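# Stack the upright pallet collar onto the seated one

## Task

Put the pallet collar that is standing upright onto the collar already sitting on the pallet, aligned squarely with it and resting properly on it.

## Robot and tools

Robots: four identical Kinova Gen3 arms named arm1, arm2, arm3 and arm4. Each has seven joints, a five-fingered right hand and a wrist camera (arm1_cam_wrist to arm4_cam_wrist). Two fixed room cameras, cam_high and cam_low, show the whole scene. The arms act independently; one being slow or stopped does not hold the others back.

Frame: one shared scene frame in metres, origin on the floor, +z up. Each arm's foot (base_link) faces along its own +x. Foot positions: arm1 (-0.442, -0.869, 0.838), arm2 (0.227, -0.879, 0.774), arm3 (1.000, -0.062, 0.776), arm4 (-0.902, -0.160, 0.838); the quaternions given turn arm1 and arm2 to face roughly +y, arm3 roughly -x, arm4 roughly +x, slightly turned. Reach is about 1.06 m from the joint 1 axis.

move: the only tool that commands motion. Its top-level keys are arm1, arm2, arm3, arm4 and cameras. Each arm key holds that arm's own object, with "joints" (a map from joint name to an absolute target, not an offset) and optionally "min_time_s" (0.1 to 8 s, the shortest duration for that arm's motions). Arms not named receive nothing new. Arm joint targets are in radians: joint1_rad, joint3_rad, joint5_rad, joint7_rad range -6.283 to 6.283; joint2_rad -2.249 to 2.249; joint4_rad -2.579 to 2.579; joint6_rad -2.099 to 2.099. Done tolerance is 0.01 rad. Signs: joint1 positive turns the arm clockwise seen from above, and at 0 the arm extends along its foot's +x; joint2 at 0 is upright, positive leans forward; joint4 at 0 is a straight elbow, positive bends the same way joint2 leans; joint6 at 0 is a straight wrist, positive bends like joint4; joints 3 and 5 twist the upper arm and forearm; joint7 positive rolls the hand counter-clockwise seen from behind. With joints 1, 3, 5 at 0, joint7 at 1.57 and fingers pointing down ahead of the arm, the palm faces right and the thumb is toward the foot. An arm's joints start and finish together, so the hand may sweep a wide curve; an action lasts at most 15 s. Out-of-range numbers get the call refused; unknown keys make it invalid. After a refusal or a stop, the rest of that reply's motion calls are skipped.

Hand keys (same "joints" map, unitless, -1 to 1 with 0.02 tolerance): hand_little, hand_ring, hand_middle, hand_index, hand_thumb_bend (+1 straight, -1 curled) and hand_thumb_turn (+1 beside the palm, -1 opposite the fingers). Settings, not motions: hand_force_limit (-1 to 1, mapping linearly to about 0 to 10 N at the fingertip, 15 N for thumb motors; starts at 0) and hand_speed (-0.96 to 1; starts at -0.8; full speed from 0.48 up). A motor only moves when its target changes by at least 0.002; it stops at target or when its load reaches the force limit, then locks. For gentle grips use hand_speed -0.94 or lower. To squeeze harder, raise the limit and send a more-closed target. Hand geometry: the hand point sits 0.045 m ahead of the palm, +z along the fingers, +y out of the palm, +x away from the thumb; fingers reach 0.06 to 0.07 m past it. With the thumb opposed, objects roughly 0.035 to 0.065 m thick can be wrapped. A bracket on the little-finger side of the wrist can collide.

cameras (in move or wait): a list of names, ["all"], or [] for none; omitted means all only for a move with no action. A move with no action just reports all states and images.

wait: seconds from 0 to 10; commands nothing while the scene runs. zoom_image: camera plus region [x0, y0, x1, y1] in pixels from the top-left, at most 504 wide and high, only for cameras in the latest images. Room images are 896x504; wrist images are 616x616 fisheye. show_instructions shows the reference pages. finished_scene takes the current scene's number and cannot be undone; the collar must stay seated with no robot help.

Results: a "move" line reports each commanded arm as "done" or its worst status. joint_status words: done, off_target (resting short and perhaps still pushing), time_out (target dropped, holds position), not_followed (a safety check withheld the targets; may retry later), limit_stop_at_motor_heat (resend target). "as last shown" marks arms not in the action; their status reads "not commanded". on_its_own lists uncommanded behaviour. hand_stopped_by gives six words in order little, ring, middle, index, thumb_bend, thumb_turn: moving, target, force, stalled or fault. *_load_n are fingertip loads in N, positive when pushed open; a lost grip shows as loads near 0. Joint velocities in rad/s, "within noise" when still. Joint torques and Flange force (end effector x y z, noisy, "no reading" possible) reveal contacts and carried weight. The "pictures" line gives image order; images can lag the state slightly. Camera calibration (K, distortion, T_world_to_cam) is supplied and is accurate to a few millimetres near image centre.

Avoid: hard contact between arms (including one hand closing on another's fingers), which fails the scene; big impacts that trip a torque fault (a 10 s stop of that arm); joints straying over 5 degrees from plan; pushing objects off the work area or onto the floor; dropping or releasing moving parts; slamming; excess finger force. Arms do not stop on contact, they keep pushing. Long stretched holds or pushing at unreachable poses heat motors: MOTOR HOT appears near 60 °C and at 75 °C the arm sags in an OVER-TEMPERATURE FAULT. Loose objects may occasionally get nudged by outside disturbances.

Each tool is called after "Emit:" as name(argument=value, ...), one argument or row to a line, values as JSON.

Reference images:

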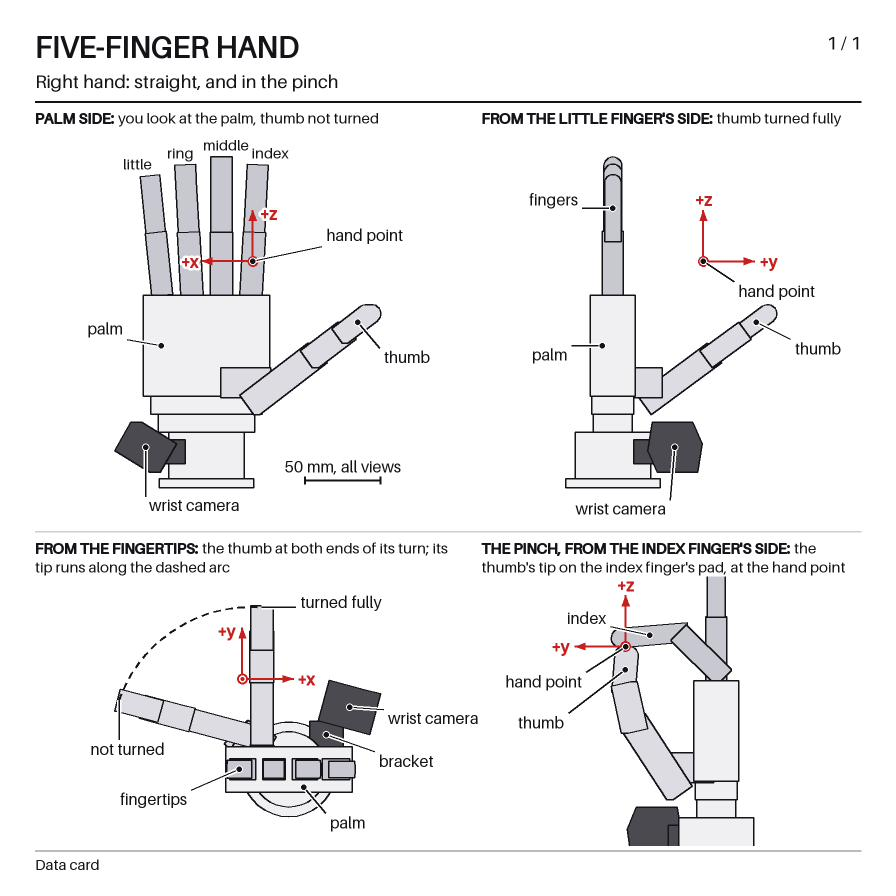

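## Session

Emit:
move(
)

Scene clock: 0.00 s.
Joint torques (N m): no reading
Flange force (N): no reading
Joint velocities: within noise
arm1.joint_positions: joint1_rad=-0.022 joint2_rad=-0.447 joint3_rad=-0.035 joint4_rad=+1.501 joint5_rad=+0.010 joint6_rad=+1.953 joint7_rad=-1.827 hand_little=+1.000 hand_ring=+1.000 hand_middle=+1.000 hand_index=+1.000 hand_thumb_turn=+1.000 hand_thumb_bend=+1.000 hand_force_limit=+0.000 hand_speed=-0.800
arm1.joint_status: not commanded
arm1.hand_stopped_by: target,target,target,target,target,target
arm1.little_load_n: 0.0
arm1.ring_load_n: 0.0
arm1.middle_load_n: 0.0
arm1.index_load_n: 0.0
arm1.thumb_bend_load_n: 0.0
arm1.thumb_turn_load_n: 0.0
arm1.hand: x=-0.4624 y=-0.6883 z=+1.3434 quat_wxyz=(-0.051, +0.595, -0.801, -0.044) (m; scene frame)
arm2.joint_positions: joint1_rad=+0.368 joint2_rad=-0.446 joint3_rad=-0.058 joint4_rad=+1.417 joint5_rad=-0.035 joint6_rad=+1.955 joint7_rad=-1.867 hand_little=+1.000 hand_ring=+1.000 hand_middle=+1.000 hand_index=+1.000 hand_thumb_turn=+1.000 hand_thumb_bend=+1.000 hand_force_limit=+0.000 hand_speed=-0.800
arm2.joint_status: not commanded
arm2.hand_stopped_by: target,target,target,target,target,target
arm2.little_load_n: 0.0
arm2.ring_load_n: 0.0
arm2.middle_load_n: 0.0
arm2.index_load_n: 0.0
arm2.thumb_bend_load_n: 0.0
arm2.thumb_turn_load_n: 0.0
arm2.hand: x=+0.2358 y=-0.6886 z=+1.3131 quat_wxyz=(-0.079, +0.482, -0.869, -0.081) (m; scene frame)
arm3.joint_positions: joint1_rad=-0.423 joint2_rad=-0.449 joint3_rad=-0.048 joint4_rad=+1.538 joint5_rad=-0.038 joint6_rad=+2.057 joint7_rad=-1.687 hand_little=+1.000 hand_ring=+1.000 hand_middle=+1.000 hand_index=+1.000 hand_thumb_turn=+1.000 hand_thumb_bend=+1.000 hand_force_limit=+0.000 hand_speed=-0.800
arm3.joint_status: not commanded
arm3.hand_stopped_by: target,target,target,target,target,target
arm3.little_load_n: 0.0
arm3.ring_load_n: 0.0
arm3.middle_load_n: 0.0
arm3.index_load_n: 0.0
arm3.thumb_bend_load_n: 0.0
arm3.thumb_turn_load_n: 0.0
arm3.hand: x=+0.9267 y=-0.1807 z=+1.2636 quat_wxyz=(-0.007, -0.956, -0.293, -0.007) (m; scene frame)
arm4.joint_positions: joint1_rad=-0.480 joint2_rad=-0.393 joint3_rad=-0.122 joint4_rad=+1.566 joint5_rad=-0.049 joint6_rad=+1.992 joint7_rad=-1.940 hand_little=+1.000 hand_ring=+1.000 hand_middle=+1.000 hand_index=+1.000 hand_thumb_turn=+1.000 hand_thumb_bend=+1.000 hand_force_limit=+0.000 hand_speed=-0.800
arm4.joint_status: not commanded
arm4.hand_stopped_by: target,target,target,target,target,target
arm4.little_load_n: 0.5
arm4.ring_load_n: 0.0
arm4.middle_load_n: 0.0
arm4.index_load_n: 0.0
arm4.thumb_bend_load_n: 0.0
arm4.thumb_turn_load_n: 0.0
arm4.hand: x=-0.7523 y=-0.0672 z=+1.3096 quat_wxyz=(+0.012, -0.027, -1.000, +0.006) (m; scene frame)
pictures: arm1_cam_wrist, arm2_cam_wrist, arm3_cam_wrist, arm4_cam_wrist, cam_high, cam_low
camera_calibration:
arm1_cam_wrist: T_world_to_cam=[[-0.997144, 0.075294, -0.0059003, -0.400695], [0.0563789, 0.794071, 0.605205, -0.239222], [0.0502535, 0.603143, -0.796048, 1.62422], [0, 0, 0, 1]] pos_world=[-0.467686, -0.759505, 1.43537]
arm2_cam_wrist: T_world_to_cam=[[-0.944446, 0.328346, -0.0144888, 0.479464], [0.233908, 0.702469, 0.672178, -0.444497], [0.230885, 0.631447, -0.740248, 1.46341], [0, 0, 0, 1]] pos_world=[0.218919, -0.769253, 1.38902]
arm3_cam_wrist: T_world_to_cam=[[0.764731, -0.643743, -0.0279576, -0.786122], [-0.534923, -0.658452, 0.529432, -0.295541], [-0.359226, -0.389918, -0.847892, 1.44747], [0, 0, 0, 1]] pos_world=[0.963051, -0.136265, 1.36179]
arm4_cam_wrist: T_world_to_cam=[[-0.242829, 0.969961, 0.0144569, -0.131598], [0.848336, 0.205105, 0.488117, 0.00984328], [0.470489, 0.130793, -0.872658, 1.61983], [0, 0, 0, 1]] pos_world=[-0.802419, -0.086237, 1.41066]

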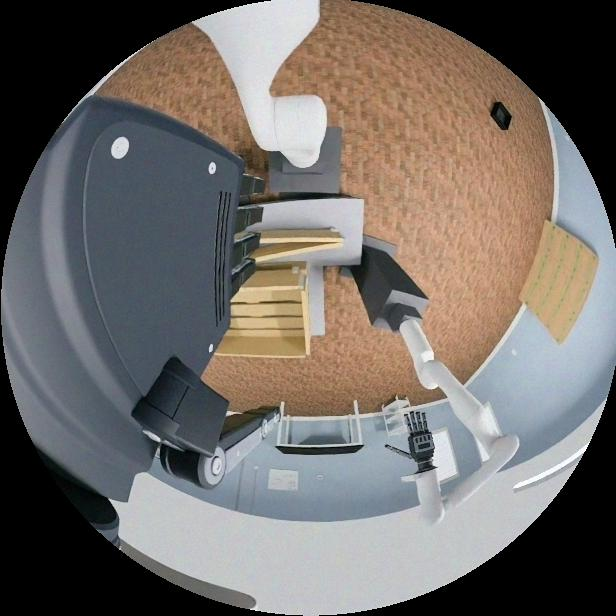

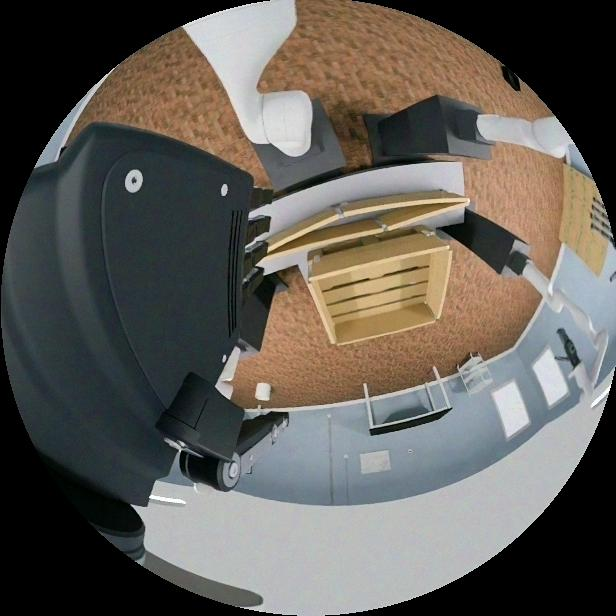

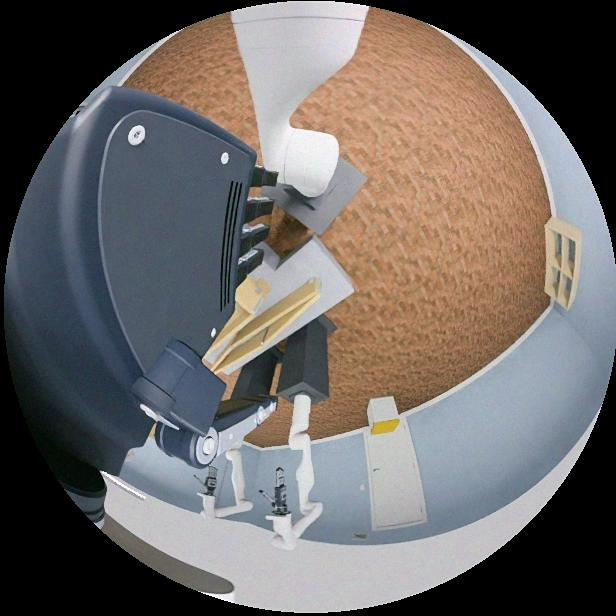

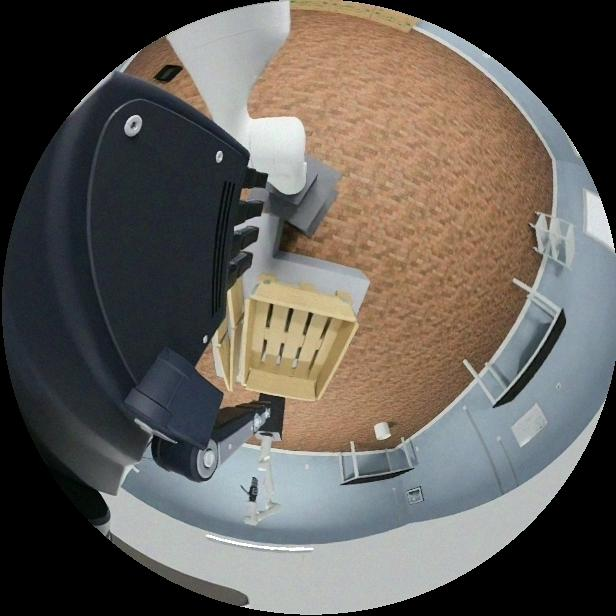

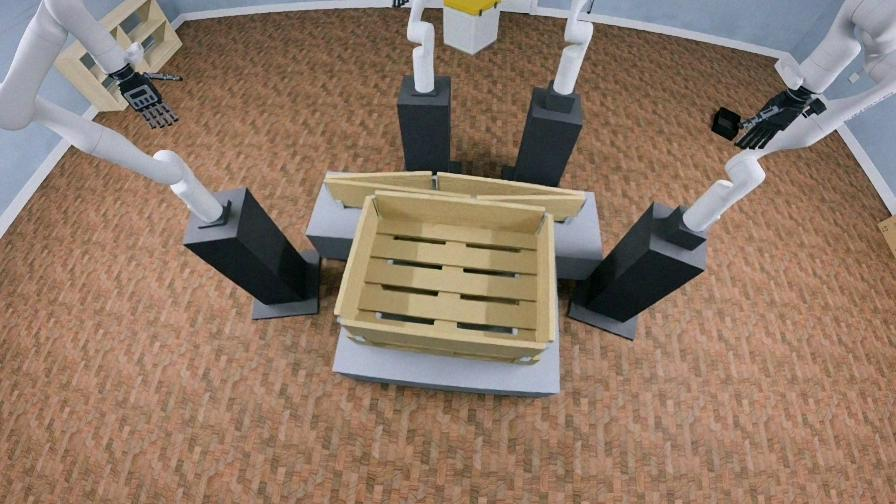

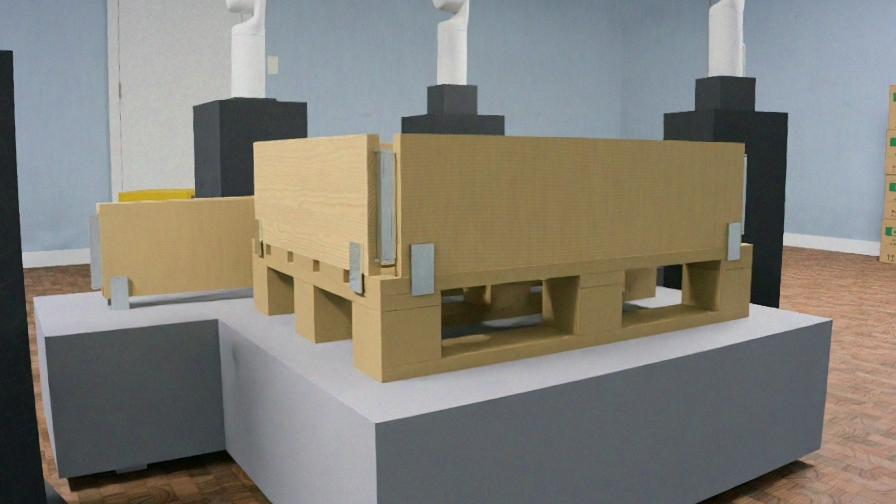

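Emit:
zoom_image(
  camera="cam_high",
  region=[300, 150, 620, 270],
)

Emit:
zoom_image(
  camera="arm2_cam_wrist",
  region=[230, 150, 490, 360],
)

Emit:
zoom_image(
  camera="arm1_cam_wrist",
  region=[210, 180, 380, 370],
)

Emit:
zoom_image(
  camera="cam_low",
  region=[60, 120, 480, 350],
)

Scaled by 1.575 from the camera's 896x504 image, which has a finer 1280x720 frame.

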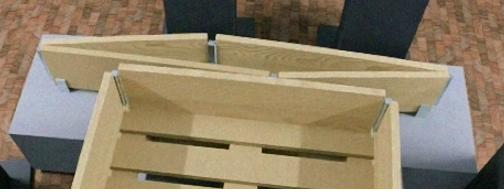

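Scaled by 1.938 from the camera's 616x616 image, which has a finer 880x880 frame.

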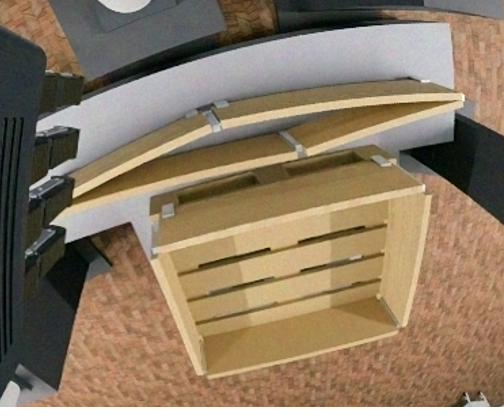

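Scaled by 2.653 from the camera's 616x616 image, which has a finer 880x880 frame.

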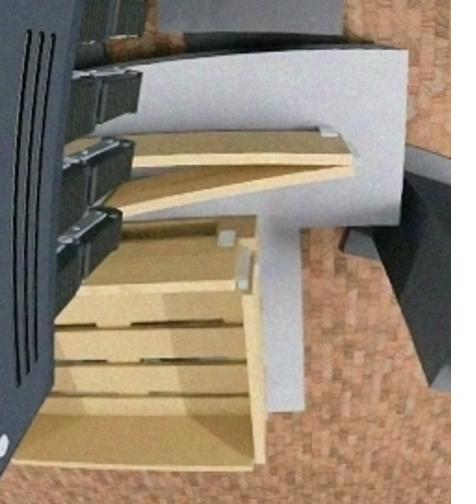

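Scaled by 1.200 from the camera's 896x504 image, which has a finer 1280x720 frame.

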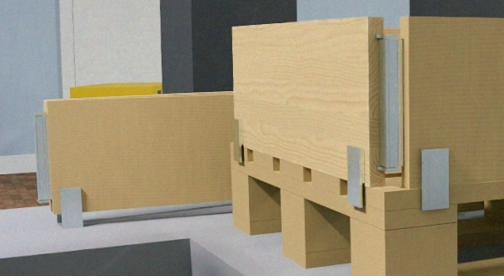

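Emit:
zoom_image(
  camera="cam_high",
  region=[315, 160, 385, 220],
)

Emit:
zoom_image(
  camera="cam_high",
  region=[405, 155, 505, 225],
)

Emit:
zoom_image(
  camera="cam_high",
  region=[540, 175, 600, 235],
)

Emit:
zoom_image(
  camera="cam_high",
  region=[330, 290, 390, 350],
)

Emit:
zoom_image(
  camera="cam_high",
  region=[520, 310, 580, 370],
)

Scaled by 7.200 from the camera's 896x504 image, which has a finer 1280x720 frame.

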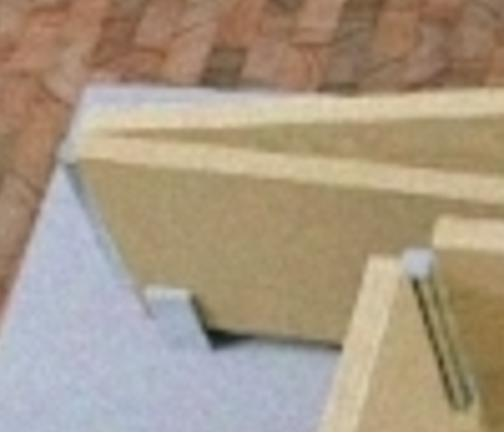

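Scaled by 5.040 from the camera's 896x504 image, which has a finer 1280x720 frame.

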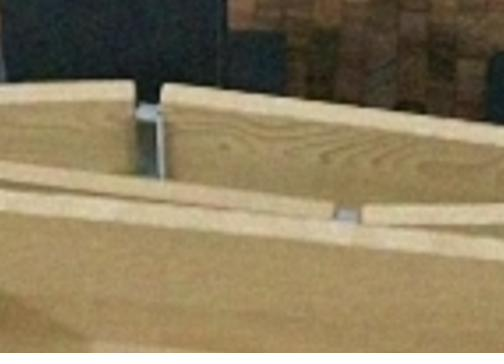

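Scaled by 8.400 from the camera's 896x504 image, which has a finer 1280x720 frame.

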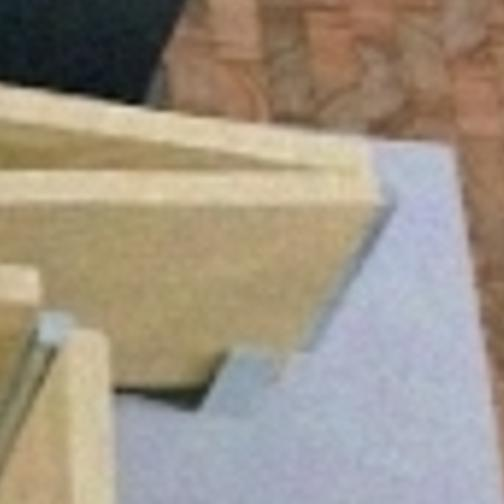

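Scaled by 8.400 from the camera's 896x504 image, which has a finer 1280x720 frame.

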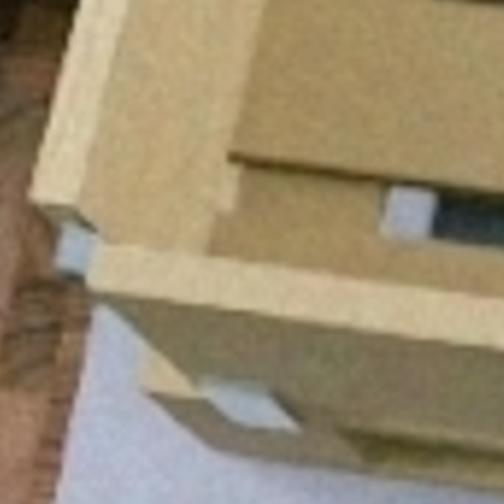

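Scaled by 8.400 from the camera's 896x504 image, which has a finer 1280x720 frame.

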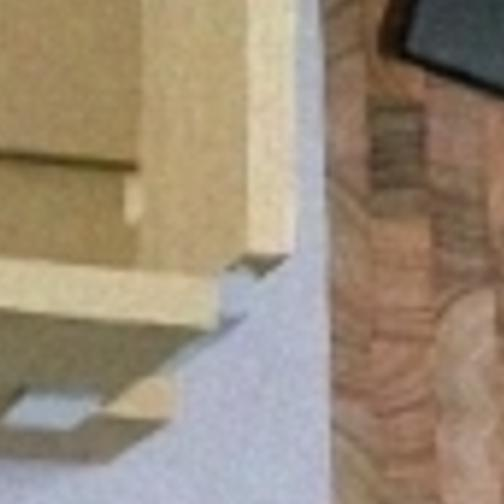

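Emit:
move(
  arm1={"joints":{"joint1_rad":-0.3617,"joint2_rad":0.7384,"joint3_rad":0,"joint4_rad":2.2581,"joint5_rad":0,"joint6_rad":0.1451,"joint7_rad":-3.4537,"hand_speed":-0.3,"hand_thumb_turn":-1,"hand_thumb_bend":0.1},"min_time_s":4.5},
  arm2={"joints":{"joint1_rad":-0.6116,"joint2_rad":0.6197,"joint3_rad":0,"joint4_rad":2.0917,"joint5_rad":0,"joint6_rad":0.4302,"joint7_rad":-3.8253,"hand_speed":-0.3,"hand_thumb_turn":-1,"hand_thumb_bend":0.3},"min_time_s":4.5},
  arm3={"joints":{"joint1_rad":-0.5241,"joint2_rad":0.9892,"joint3_rad":0,"joint4_rad":1.1365,"joint5_rad":0,"joint6_rad":1.0160,"joint7_rad":1.0908,"hand_speed":-0.3,"hand_thumb_turn":-1,"hand_thumb_bend":0.1},"min_time_s":4.5},
  arm4={"joints":{"joint1_rad":0.0638,"joint2_rad":1.1302,"joint3_rad":0,"joint4_rad":1.0501,"joint5_rad":0,"joint6_rad":0.9612,"joint7_rad":-4.2102,"hand_speed":-0.3,"hand_thumb_turn":-1,"hand_thumb_bend":0.1},"min_time_s":4.5},
  cameras=["all"],
)

Scene clock: 37.83 s.
Joint torques (N m): arm1=[0.87 -13.1 1.24 -1.2 -0.06 0.34 -0.02] | arm2=[0.27 -15.21 1.41 -5 0.32 0.14 0] | arm3=[1.85 -22.99 -0.01 -6.74 0.11 0.24 0.28] | arm4=[0.88 -25.4 0.13 -5.77 0.03 -0.01 -0.2]
Flange force (N): arm1=[2.0 -2.2 -1.1] | arm2=[-2.7 -3.9 2.6] | arm3=[-1.5 -3.4 0.0] | arm4=[7.8 3.4 2.5]
move: arm1 done; arm2 done; arm3 done; arm4 done
Joint velocities: within noise
arm1.joint_positions: joint1_rad=-0.362 joint2_rad=+0.738 joint3_rad=+0.000 joint4_rad=+2.258 joint5_rad=+0.000 joint6_rad=+0.145 joint7_rad=-3.454 hand_little=+1.000 hand_ring=+1.000 hand_middle=+1.000 hand_index=+1.000 hand_thumb_turn=-1.000 hand_thumb_bend=+0.100 hand_force_limit=+0.000 hand_speed=-0.300
arm1.joint_status: all done
arm1.hand_stopped_by: target,target,target,target,target,target
arm1.little_load_n: 0.0
arm1.ring_load_n: 0.0
arm1.middle_load_n: 0.0
arm1.index_load_n: 0.0
arm1.thumb_bend_load_n: 0.0
arm1.thumb_turn_load_n: 0.0
arm1.hand: x=-0.4751 y=-0.4872 z=+0.8003 quat_wxyz=(+0.000, -0.018, -1.000, +0.001) (m; scene frame)
arm2.joint_positions: joint1_rad=-0.612 joint2_rad=+0.620 joint3_rad=+0.000 joint4_rad=+2.092 joint5_rad=+0.000 joint6_rad=+0.430 joint7_rad=-3.825 hand_little=+1.000 hand_ring=+1.000 hand_middle=+1.000 hand_index=+1.000 hand_thumb_turn=-1.000 hand_thumb_bend=+0.300 hand_force_limit=+0.000 hand_speed=-0.300
arm2.joint_status: all done
arm2.hand_stopped_by: target,target,target,target,target,target
arm2.little_load_n: 0.0
arm2.ring_load_n: 0.0
arm2.middle_load_n: 0.0
arm2.index_load_n: 0.0
arm2.thumb_bend_load_n: 0.0
arm2.thumb_turn_load_n: 0.0
arm2.hand: x=+0.0534 y=-0.5051 z=+0.7954 quat_wxyz=(-0.004, -0.018, -1.000, -0.005) (m; scene frame)
arm3.joint_positions: joint1_rad=-0.524 joint2_rad=+0.989 joint3_rad=+0.000 joint4_rad=+1.136 joint5_rad=+0.000 joint6_rad=+1.016 joint7_rad=+1.091 hand_little=+1.000 hand_ring=+1.000 hand_middle=+1.000 hand_index=+1.000 hand_thumb_turn=-1.000 hand_thumb_bend=+0.100 hand_force_limit=+0.000 hand_speed=-0.300
arm3.joint_status: all done
arm3.hand_stopped_by: target,target,target,target,target,target
arm3.little_load_n: 0.0
arm3.ring_load_n: 0.0
arm3.middle_load_n: 0.0
arm3.index_load_n: 0.0
arm3.thumb_bend_load_n: 0.0
arm3.thumb_turn_load_n: 0.0
arm3.hand: x=+0.5437 y=-0.3999 z=+0.8021 quat_wxyz=(-0.002, +0.135, -0.991, +0.001) (m; scene frame)
arm4.joint_positions: joint1_rad=+0.064 joint2_rad=+1.130 joint3_rad=+0.000 joint4_rad=+1.050 joint5_rad=+0.000 joint6_rad=+0.961 joint7_rad=-4.210 hand_little=+1.000 hand_ring=+1.000 hand_middle=+1.000 hand_index=+1.000 hand_thumb_turn=-1.000 hand_thumb_bend=+0.100 hand_force_limit=+0.000 hand_speed=-0.300
arm4.joint_status: all done
arm4.hand_stopped_by: target,target,target,target,target,target
arm4.little_load_n: 0.0
arm4.ring_load_n: 0.0
arm4.middle_load_n: 0.0
arm4.index_load_n: 0.0
arm4.thumb_bend_load_n: 0.0
arm4.thumb_turn_load_n: 0.0
arm4.hand: x=-0.3353 y=-0.4727 z=+0.8010 quat_wxyz=(-0.001, -0.997, -0.071, +0.000) (m; scene frame)
pictures: arm1_cam_wrist, arm2_cam_wrist, arm3_cam_wrist, arm4_cam_wrist, cam_high, cam_low
camera_calibration:
arm1_cam_wrist: T_world_to_cam=[[-0.17936, 0.983715, 0.0115716, 0.385469], [0.856768, 0.150412, 0.49328, 0.0867066], [0.483506, 0.098389, -0.869794, 1.09015], [0, 0, 0, 1]] pos_world=[-0.532244, -0.499492, 0.900975]
arm2_cam_wrist: T_world_to_cam=[[-0.1895, 0.981656, -0.0210113, 0.534364], [0.849267, 0.174609, 0.498254, -0.343874], [0.492782, 0.0765751, -0.866777, 0.812724], [0, 0, 0, 1]] pos_world=[-0.00719262, -0.526753, 0.887014]
arm3_cam_wrist: T_world_to_cam=[[-0.519882, 0.852699, -0.0512475, 0.668233], [0.706347, 0.462842, 0.535585, -0.631919], [0.480412, 0.242242, -0.842925, 0.625536], [0, 0, 0, 1]] pos_world=[0.493242, -0.428855, 0.899972]
arm4_cam_wrist: T_world_to_cam=[[0.427248, -0.903874, 0.0217227, -0.296664], [-0.781372, -0.357042, 0.511839, -0.843596], [-0.454882, -0.235655, -0.858807, 0.538278], [0, 0, 0, 1]] pos_world=[-0.287561, -0.442498, 0.900507]

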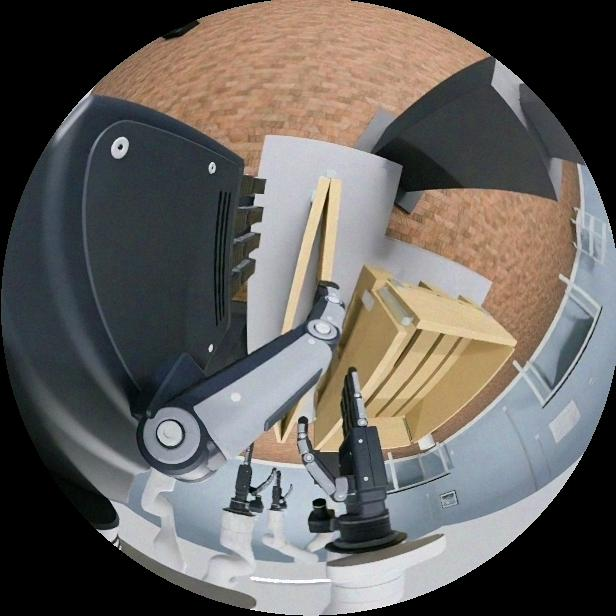

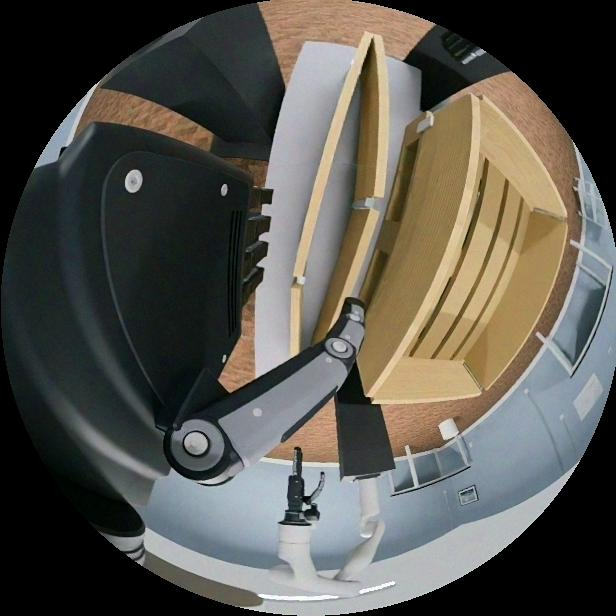

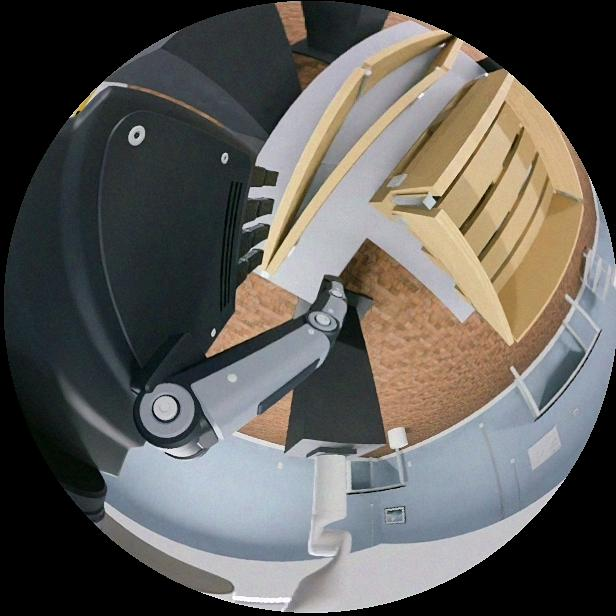

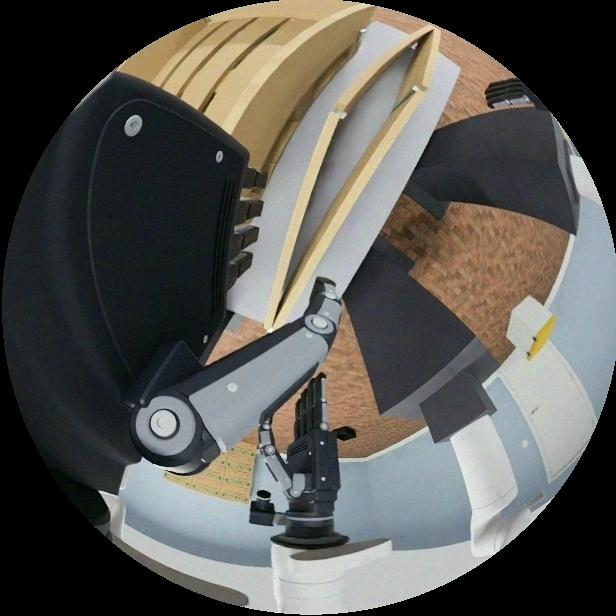

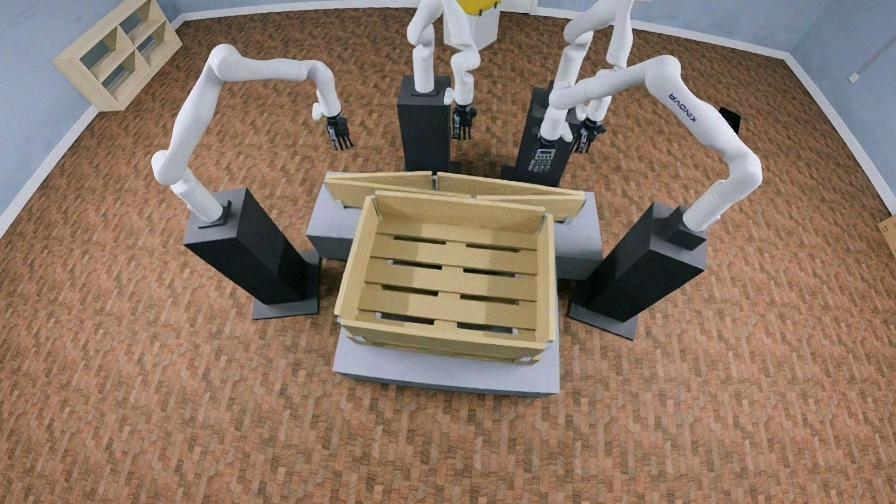

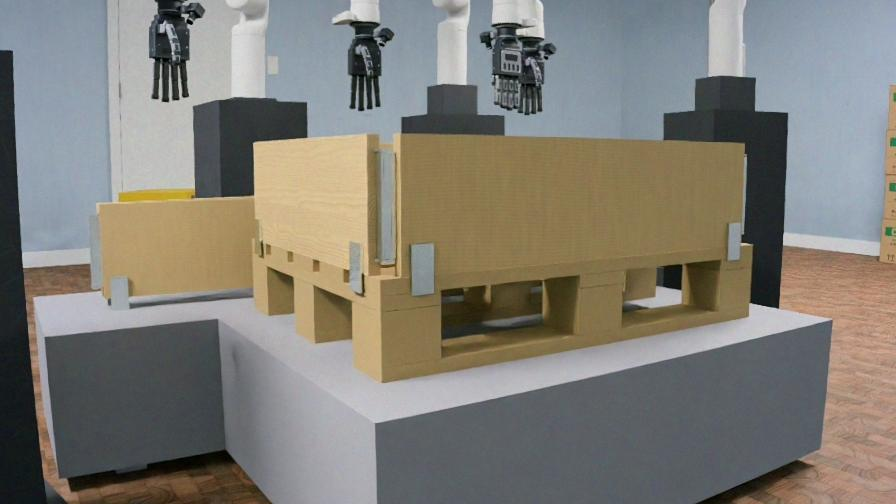

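Emit:
move(
  cameras=["cam_high", "arm2_cam_wrist", "arm4_cam_wrist", "cam_low"],
)

Scene clock: 41.10 s.
Joint torques (N m): arm1=[0.84 -13.15 1.27 -1.22 -0.06 0.33 -0.01] | arm2=[0.32 -15.23 1.43 -4.96 0.32 0.14 -0.02] | arm3=[1.84 -22.91 -0.03 -6.77 0.16 0.25 0.23] | arm4=[0.81 -25.35 0.03 -5.75 0.05 -0.02 -0.2]
Flange force (N): arm1=[1.9 -2.2 -1.0] | arm2=[-2.5 -3.9 2.6] | arm3=[-1.8 -3.2 0.0] | arm4=[7.7 3.5 2.4]
Joint velocities: within noise
arm1.joint_positions: joint1_rad=-0.362 joint2_rad=+0.738 joint3_rad=+0.000 joint4_rad=+2.258 joint5_rad=+0.000 joint6_rad=+0.145 joint7_rad=-3.454 hand_little=+1.000 hand_ring=+1.000 hand_middle=+1.000 hand_index=+1.000 hand_thumb_turn=-1.000 hand_thumb_bend=+0.100 hand_force_limit=+0.000 hand_speed=-0.300
arm1.joint_status: all done
arm1.hand_stopped_by: target,target,target,target,target,target
arm1.little_load_n: 0.0
arm1.ring_load_n: 0.0
arm1.middle_load_n: -0.5
arm1.index_load_n: 0.0
arm1.thumb_bend_load_n: 0.0
arm1.thumb_turn_load_n: 0.0
arm1.hand: x=-0.4751 y=-0.4872 z=+0.8003 quat_wxyz=(+0.000, -0.018, -1.000, +0.001) (m; scene frame)
arm2.joint_positions: joint1_rad=-0.612 joint2_rad=+0.620 joint3_rad=+0.000 joint4_rad=+2.092 joint5_rad=+0.000 joint6_rad=+0.430 joint7_rad=-3.825 hand_little=+1.000 hand_ring=+1.000 hand_middle=+1.000 hand_index=+1.000 hand_thumb_turn=-1.000 hand_thumb_bend=+0.300 hand_force_limit=+0.000 hand_speed=-0.300
arm2.joint_status: all done
arm2.hand_stopped_by: target,target,target,target,target,target
arm2.little_load_n: 0.0
arm2.ring_load_n: 0.0
arm2.middle_load_n: 0.0
arm2.index_load_n: 0.0
arm2.thumb_bend_load_n: 0.0
arm2.thumb_turn_load_n: 0.0
arm2.hand: x=+0.0533 y=-0.5052 z=+0.7954 quat_wxyz=(-0.004, -0.018, -1.000, -0.005) (m; scene frame)
arm3.joint_positions: joint1_rad=-0.524 joint2_rad=+0.989 joint3_rad=+0.000 joint4_rad=+1.136 joint5_rad=+0.000 joint6_rad=+1.016 joint7_rad=+1.091 hand_little=+1.000 hand_ring=+1.000 hand_middle=+1.000 hand_index=+1.000 hand_thumb_turn=-1.000 hand_thumb_bend=+0.100 hand_force_limit=+0.000 hand_speed=-0.300
arm3.joint_status: all done
arm3.hand_stopped_by: target,target,target,target,target,target
arm3.little_load_n: 0.0
arm3.ring_load_n: 0.0
arm3.middle_load_n: 0.0
arm3.index_load_n: 0.0
arm3.thumb_bend_load_n: 0.0
arm3.thumb_turn_load_n: 0.0
arm3.hand: x=+0.5437 y=-0.3999 z=+0.8021 quat_wxyz=(-0.002, +0.135, -0.991, +0.001) (m; scene frame)
arm4.joint_positions: joint1_rad=+0.064 joint2_rad=+1.130 joint3_rad=+0.000 joint4_rad=+1.050 joint5_rad=+0.000 joint6_rad=+0.961 joint7_rad=-4.210 hand_little=+1.000 hand_ring=+1.000 hand_middle=+1.000 hand_index=+1.000 hand_thumb_turn=-1.000 hand_thumb_bend=+0.100 hand_force_limit=+0.000 hand_speed=-0.300
arm4.joint_status: all done
arm4.hand_stopped_by: target,target,target,target,target,target
arm4.little_load_n: 0.0
arm4.ring_load_n: 0.0
arm4.middle_load_n: 0.0
arm4.index_load_n: 0.0
arm4.thumb_bend_load_n: 0.0
arm4.thumb_turn_load_n: 0.0
arm4.hand: x=-0.3353 y=-0.4727 z=+0.8010 quat_wxyz=(-0.001, -0.997, -0.071, +0.000) (m; scene frame)
pictures: arm2_cam_wrist, arm4_cam_wrist, cam_high, cam_low
camera_calibration:
arm2_cam_wrist: T_world_to_cam=[[-0.1895, 0.981656, -0.0210113, 0.534364], [0.849267, 0.174609, 0.498254, -0.343874], [0.492782, 0.0765751, -0.866777, 0.812724], [0, 0, 0, 1]] pos_world=[-0.00719262, -0.526753, 0.887014]
arm4_cam_wrist: T_world_to_cam=[[0.427248, -0.903874, 0.0217227, -0.296664], [-0.781372, -0.357042, 0.511839, -0.843596], [-0.454882, -0.235655, -0.858807, 0.538278], [0, 0, 0, 1]] pos_world=[-0.287561, -0.442498, 0.900507]

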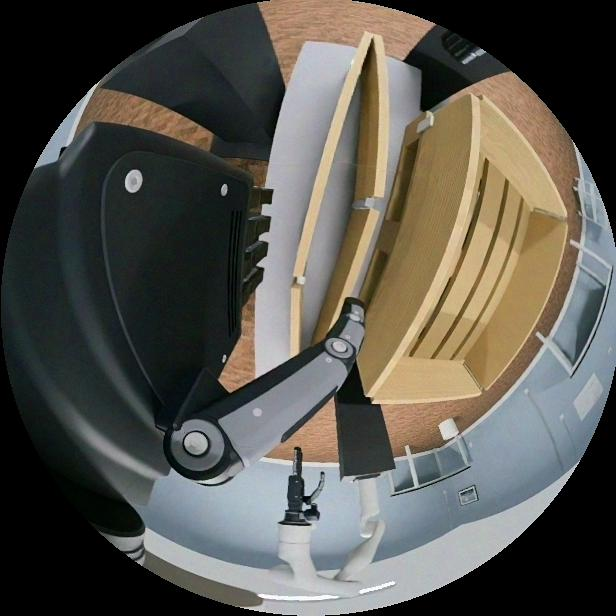

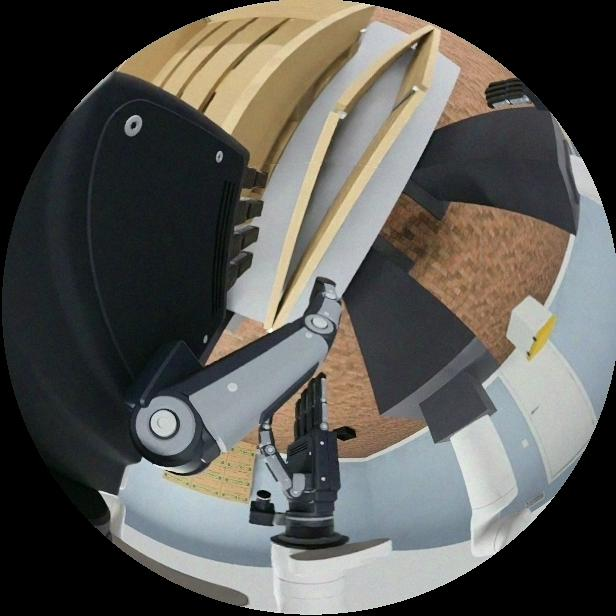

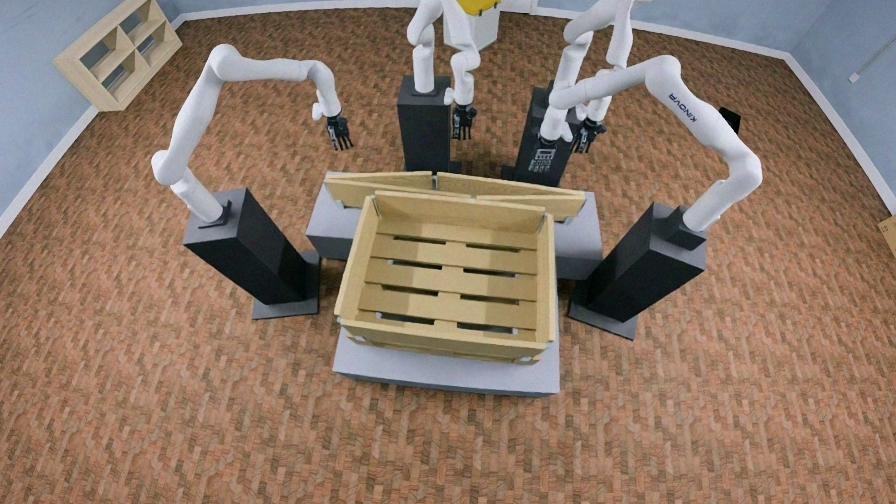

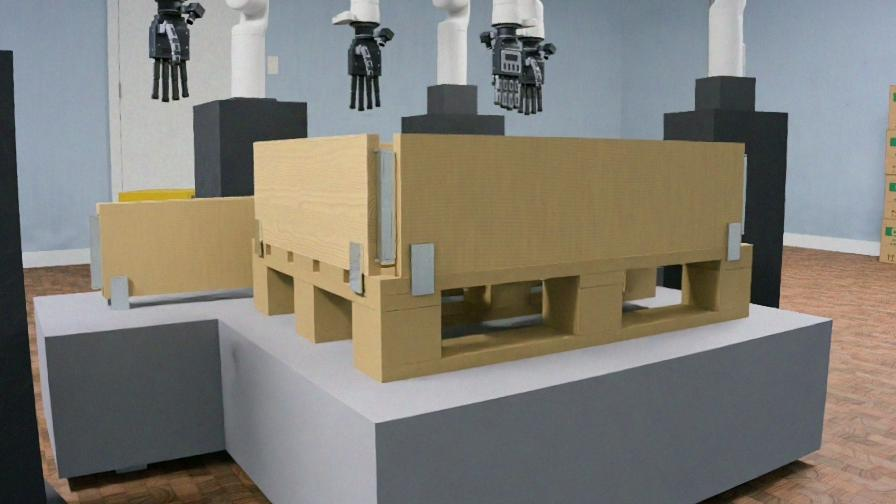

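Emit:
zoom_image(
  camera="arm2_cam_wrist",
  region=[250, 160, 420, 330],
)

Emit:
zoom_image(
  camera="arm4_cam_wrist",
  region=[220, 80, 420, 340],
)

Scaled by 2.965 from the camera's 616x616 image, which has a finer 880x880 frame.

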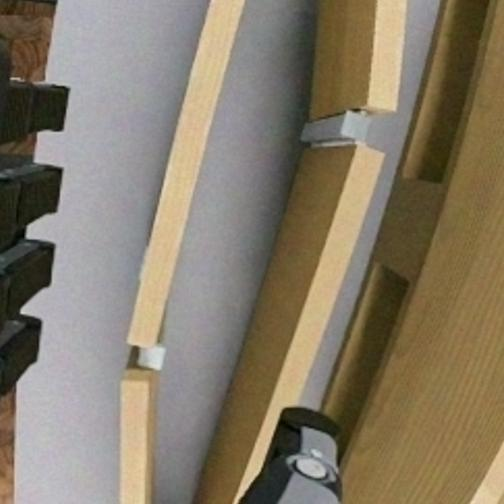

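Scaled by 1.938 from the camera's 616x616 image, which has a finer 880x880 frame.

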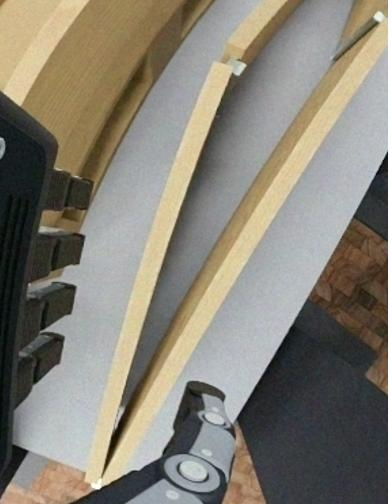

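Emit:
zoom_image(
  camera="arm4_cam_wrist",
  region=[260, 190, 340, 270],
)

Emit:
move(
  cameras=["arm1_cam_wrist", "arm3_cam_wrist"],
)

Scaled by 6.300 from the camera's 616x616 image, which has a finer 880x880 frame.

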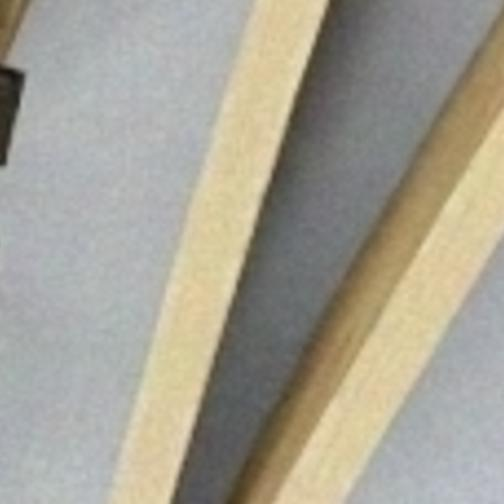

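Scene clock: 43.00 s.
Joint torques (N m): arm1=[0.81 -13.08 1.29 -1.22 -0.06 0.33 -0.02] | arm2=[0.26 -15.22 1.48 -4.96 0.3 0.12 0.01] | arm3=[1.87 -22.96 -0.14 -6.68 0.12 0.3 0.19] | arm4=[0.89 -25.33 0.08 -5.77 0.05 0.03 -0.2]
Flange force (N): arm1=[1.8 -2.1 -1.2] | arm2=[-2.6 -3.8 2.5] | arm3=[-1.4 -3.4 0.1] | arm4=[7.5 3.2 2.4]
Joint velocities: within noise
arm1.joint_positions: joint1_rad=-0.362 joint2_rad=+0.738 joint3_rad=+0.000 joint4_rad=+2.258 joint5_rad=+0.000 joint6_rad=+0.145 joint7_rad=-3.454 hand_little=+1.000 hand_ring=+1.000 hand_middle=+1.000 hand_index=+1.000 hand_thumb_turn=-1.000 hand_thumb_bend=+0.100 hand_force_limit=+0.000 hand_speed=-0.300
arm1.joint_status: all done
arm1.hand_stopped_by: target,target,target,target,target,target
arm1.little_load_n: 0.0
arm1.ring_load_n: 0.0
arm1.middle_load_n: 0.0
arm1.index_load_n: 0.0
arm1.thumb_bend_load_n: 0.0
arm1.thumb_turn_load_n: 0.0
arm1.hand: x=-0.4751 y=-0.4872 z=+0.8003 quat_wxyz=(+0.000, -0.018, -1.000, +0.001) (m; scene frame)
arm2.joint_positions: joint1_rad=-0.612 joint2_rad=+0.620 joint3_rad=+0.000 joint4_rad=+2.092 joint5_rad=+0.000 joint6_rad=+0.430 joint7_rad=-3.825 hand_little=+1.000 hand_ring=+1.000 hand_middle=+1.000 hand_index=+1.000 hand_thumb_turn=-1.000 hand_thumb_bend=+0.300 hand_force_limit=+0.000 hand_speed=-0.300
arm2.joint_status: all done
arm2.hand_stopped_by: target,target,target,target,target,target
arm2.little_load_n: 0.0
arm2.ring_load_n: 0.5
arm2.middle_load_n: 0.0
arm2.index_load_n: 0.0
arm2.thumb_bend_load_n: 0.0
arm2.thumb_turn_load_n: 0.0
arm2.hand: x=+0.0533 y=-0.5052 z=+0.7954 quat_wxyz=(-0.004, -0.018, -1.000, -0.005) (m; scene frame)
arm3.joint_positions: joint1_rad=-0.524 joint2_rad=+0.989 joint3_rad=+0.000 joint4_rad=+1.136 joint5_rad=+0.000 joint6_rad=+1.016 joint7_rad=+1.091 hand_little=+1.000 hand_ring=+1.000 hand_middle=+1.000 hand_index=+1.000 hand_thumb_turn=-1.000 hand_thumb_bend=+0.100 hand_force_limit=+0.000 hand_speed=-0.300
arm3.joint_status: all done
arm3.hand_stopped_by: target,target,target,target,target,target
arm3.little_load_n: 0.0
arm3.ring_load_n: 0.0
arm3.middle_load_n: 0.0
arm3.index_load_n: 0.0
arm3.thumb_bend_load_n: 0.0
arm3.thumb_turn_load_n: 0.0
arm3.hand: x=+0.5437 y=-0.3999 z=+0.8021 quat_wxyz=(-0.002, +0.135, -0.991, +0.001) (m; scene frame)
arm4.joint_positions: joint1_rad=+0.064 joint2_rad=+1.130 joint3_rad=+0.000 joint4_rad=+1.050 joint5_rad=+0.000 joint6_rad=+0.961 joint7_rad=-4.210 hand_little=+1.000 hand_ring=+1.000 hand_middle=+1.000 hand_index=+1.000 hand_thumb_turn=-1.000 hand_thumb_bend=+0.100 hand_force_limit=+0.000 hand_speed=-0.300
arm4.joint_status: all done
arm4.hand_stopped_by: target,target,target,target,target,target
arm4.little_load_n: 0.0
arm4.ring_load_n: 0.0
arm4.middle_load_n: 0.0
arm4.index_load_n: 0.0
arm4.thumb_bend_load_n: -0.5
arm4.thumb_turn_load_n: 0.0
arm4.hand: x=-0.3353 y=-0.4727 z=+0.8010 quat_wxyz=(-0.001, -0.997, -0.071, +0.000) (m; scene frame)
pictures: arm1_cam_wrist, arm3_cam_wrist
camera_calibration:
arm1_cam_wrist: T_world_to_cam=[[-0.17936, 0.983715, 0.0115716, 0.385469], [0.856768, 0.150412, 0.49328, 0.0867066], [0.483506, 0.098389, -0.869794, 1.09015], [0, 0, 0, 1]] pos_world=[-0.532244, -0.499492, 0.900975]
arm3_cam_wrist: T_world_to_cam=[[-0.519882, 0.852699, -0.0512475, 0.668233], [0.706347, 0.462842, 0.535585, -0.631919], [0.480412, 0.242242, -0.842925, 0.625536], [0, 0, 0, 1]] pos_world=[0.493242, -0.428855, 0.899972]

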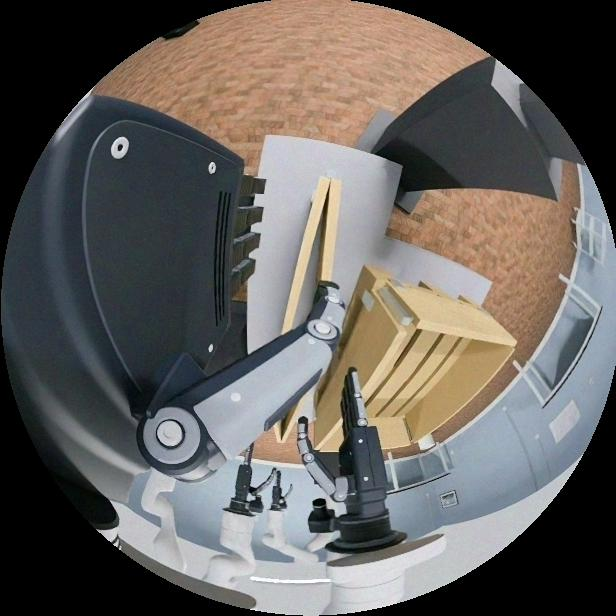

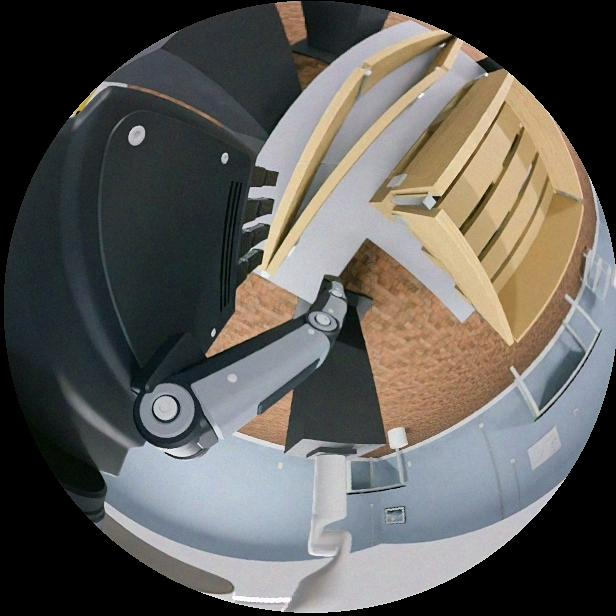

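Emit:
move(
  arm2={"joints":{"joint2_rad":1.1387,"joint4_rad":2.0241,"joint6_rad":-0.0212},"min_time_s":3},
  arm4={"joints":{"joint2_rad":1.5099,"joint4_rad":0.86395,"joint6_rad":0.7678},"min_time_s":3},
  cameras=["arm2_cam_wrist","arm4_cam_wrist","cam_high"],
)

Scene clock: 48.30 s.
Joint torques (N m): arm1=[0.8 -13.12 1.26 -1.21 -0.06 0.33 -0.02] | arm2=[0.32 -17.93 1.55 -1.42 0.24 0.18 -0.02] | arm3=[1.77 -23.01 -0.08 -6.74 0.09 0.3 0.23] | arm4=[0.83 -26.07 0.13 -4.79 0.06 0 -0.19]
Flange force (N): arm1=[1.8 -2.1 -1.0] | arm2=[-2.8 -4.9 -0.1] | arm3=[-1.5 -3.2 0.2] | arm4=[7.8 3.5 5.0]
move: arm2 done; arm4 done
Joint velocities: within noise
arm1, arm3: as last shown
arm2.joint_positions: joint1_rad=-0.612 joint2_rad=+1.139 joint3_rad=+0.000 joint4_rad=+2.024 joint5_rad=+0.000 joint6_rad=-0.021 joint7_rad=-3.825 hand_little=+1.000 hand_ring=+1.000 hand_middle=+1.000 hand_index=+1.000 hand_thumb_turn=-1.000 hand_thumb_bend=+0.300 hand_force_limit=+0.000 hand_speed=-0.300
arm2.joint_status: all done
arm2.hand_stopped_by: target,target,target,target,target,target
arm2.little_load_n: 0.0
arm2.ring_load_n: 0.0
arm2.middle_load_n: 0.0
arm2.index_load_n: 0.0
arm2.thumb_bend_load_n: 0.0
arm2.thumb_turn_load_n: 0.0
arm2.hand: x=+0.0551 y=-0.5032 z=+0.6005 quat_wxyz=(-0.004, -0.018, -1.000, -0.005) (m; scene frame)
arm4.joint_positions: joint1_rad=+0.064 joint2_rad=+1.510 joint3_rad=+0.000 joint4_rad=+0.864 joint5_rad=+0.000 joint6_rad=+0.768 joint7_rad=-4.210 hand_little=+1.000 hand_ring=+1.000 hand_middle=+1.000 hand_index=+1.000 hand_thumb_turn=-1.000 hand_thumb_bend=+0.100 hand_force_limit=+0.000 hand_speed=-0.300
arm4.joint_status: all done
arm4.hand_stopped_by: target,target,target,target,target,target
arm4.little_load_n: 0.0
arm4.ring_load_n: 0.0
arm4.middle_load_n: 0.0
arm4.index_load_n: 0.0
arm4.thumb_bend_load_n: 0.0
arm4.thumb_turn_load_n: 0.0
arm4.hand: x=-0.3353 y=-0.4731 z=+0.6009 quat_wxyz=(-0.001, -0.997, -0.071, +0.000) (m; scene frame)
pictures: arm2_cam_wrist, arm4_cam_wrist, cam_high
camera_calibration:
arm2_cam_wrist: T_world_to_cam=[[-0.1895, 0.981656, -0.0210113, 0.52863], [0.849267, 0.174609, 0.498254, -0.248607], [0.492782, 0.0765751, -0.866777, 0.642885], [0, 0, 0, 1]] pos_world=[-0.00549262, -0.524753, 0.692214]
arm4_cam_wrist: T_world_to_cam=[[0.427301, -0.90385, 0.0216408, -0.292555], [-0.781274, -0.357095, 0.511951, -0.741524], [-0.454999, -0.235665, -0.858742, 0.366294], [0, 0, 0, 1]] pos_world=[-0.287661, -0.442898, 0.700507]

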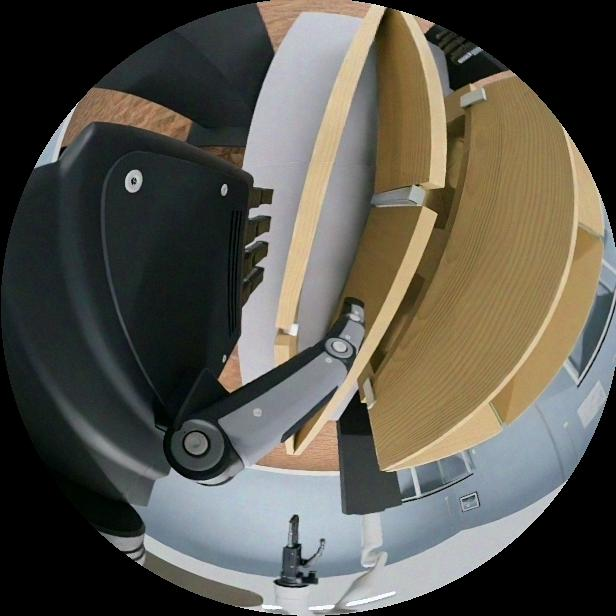

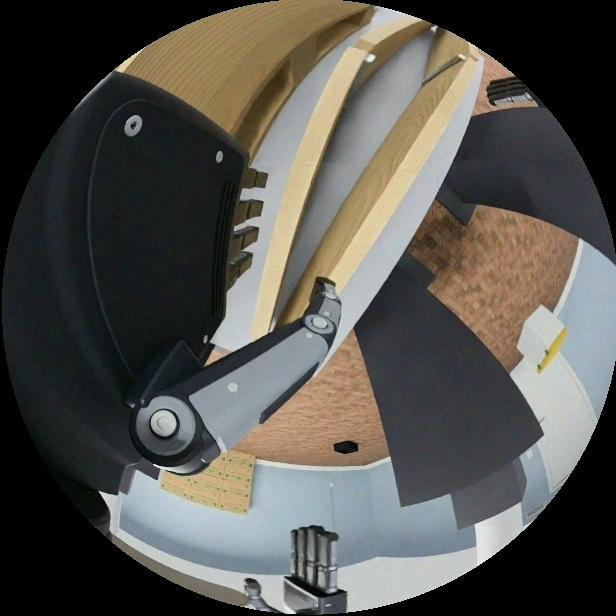

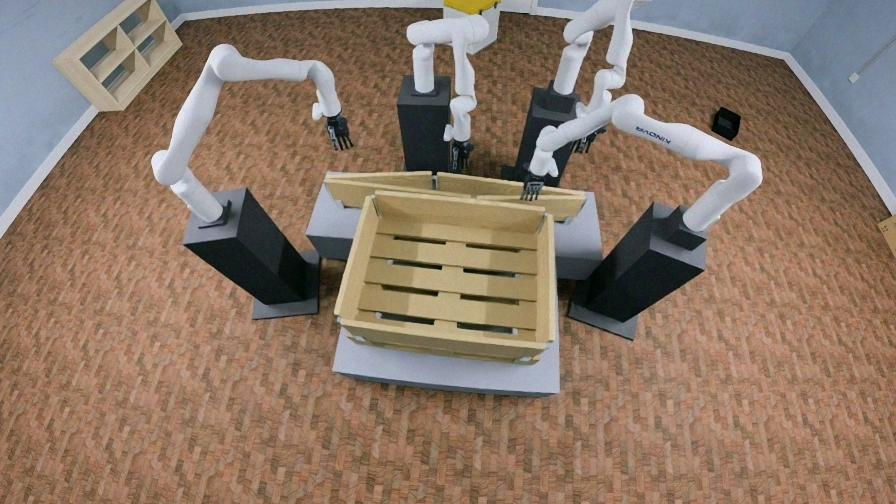

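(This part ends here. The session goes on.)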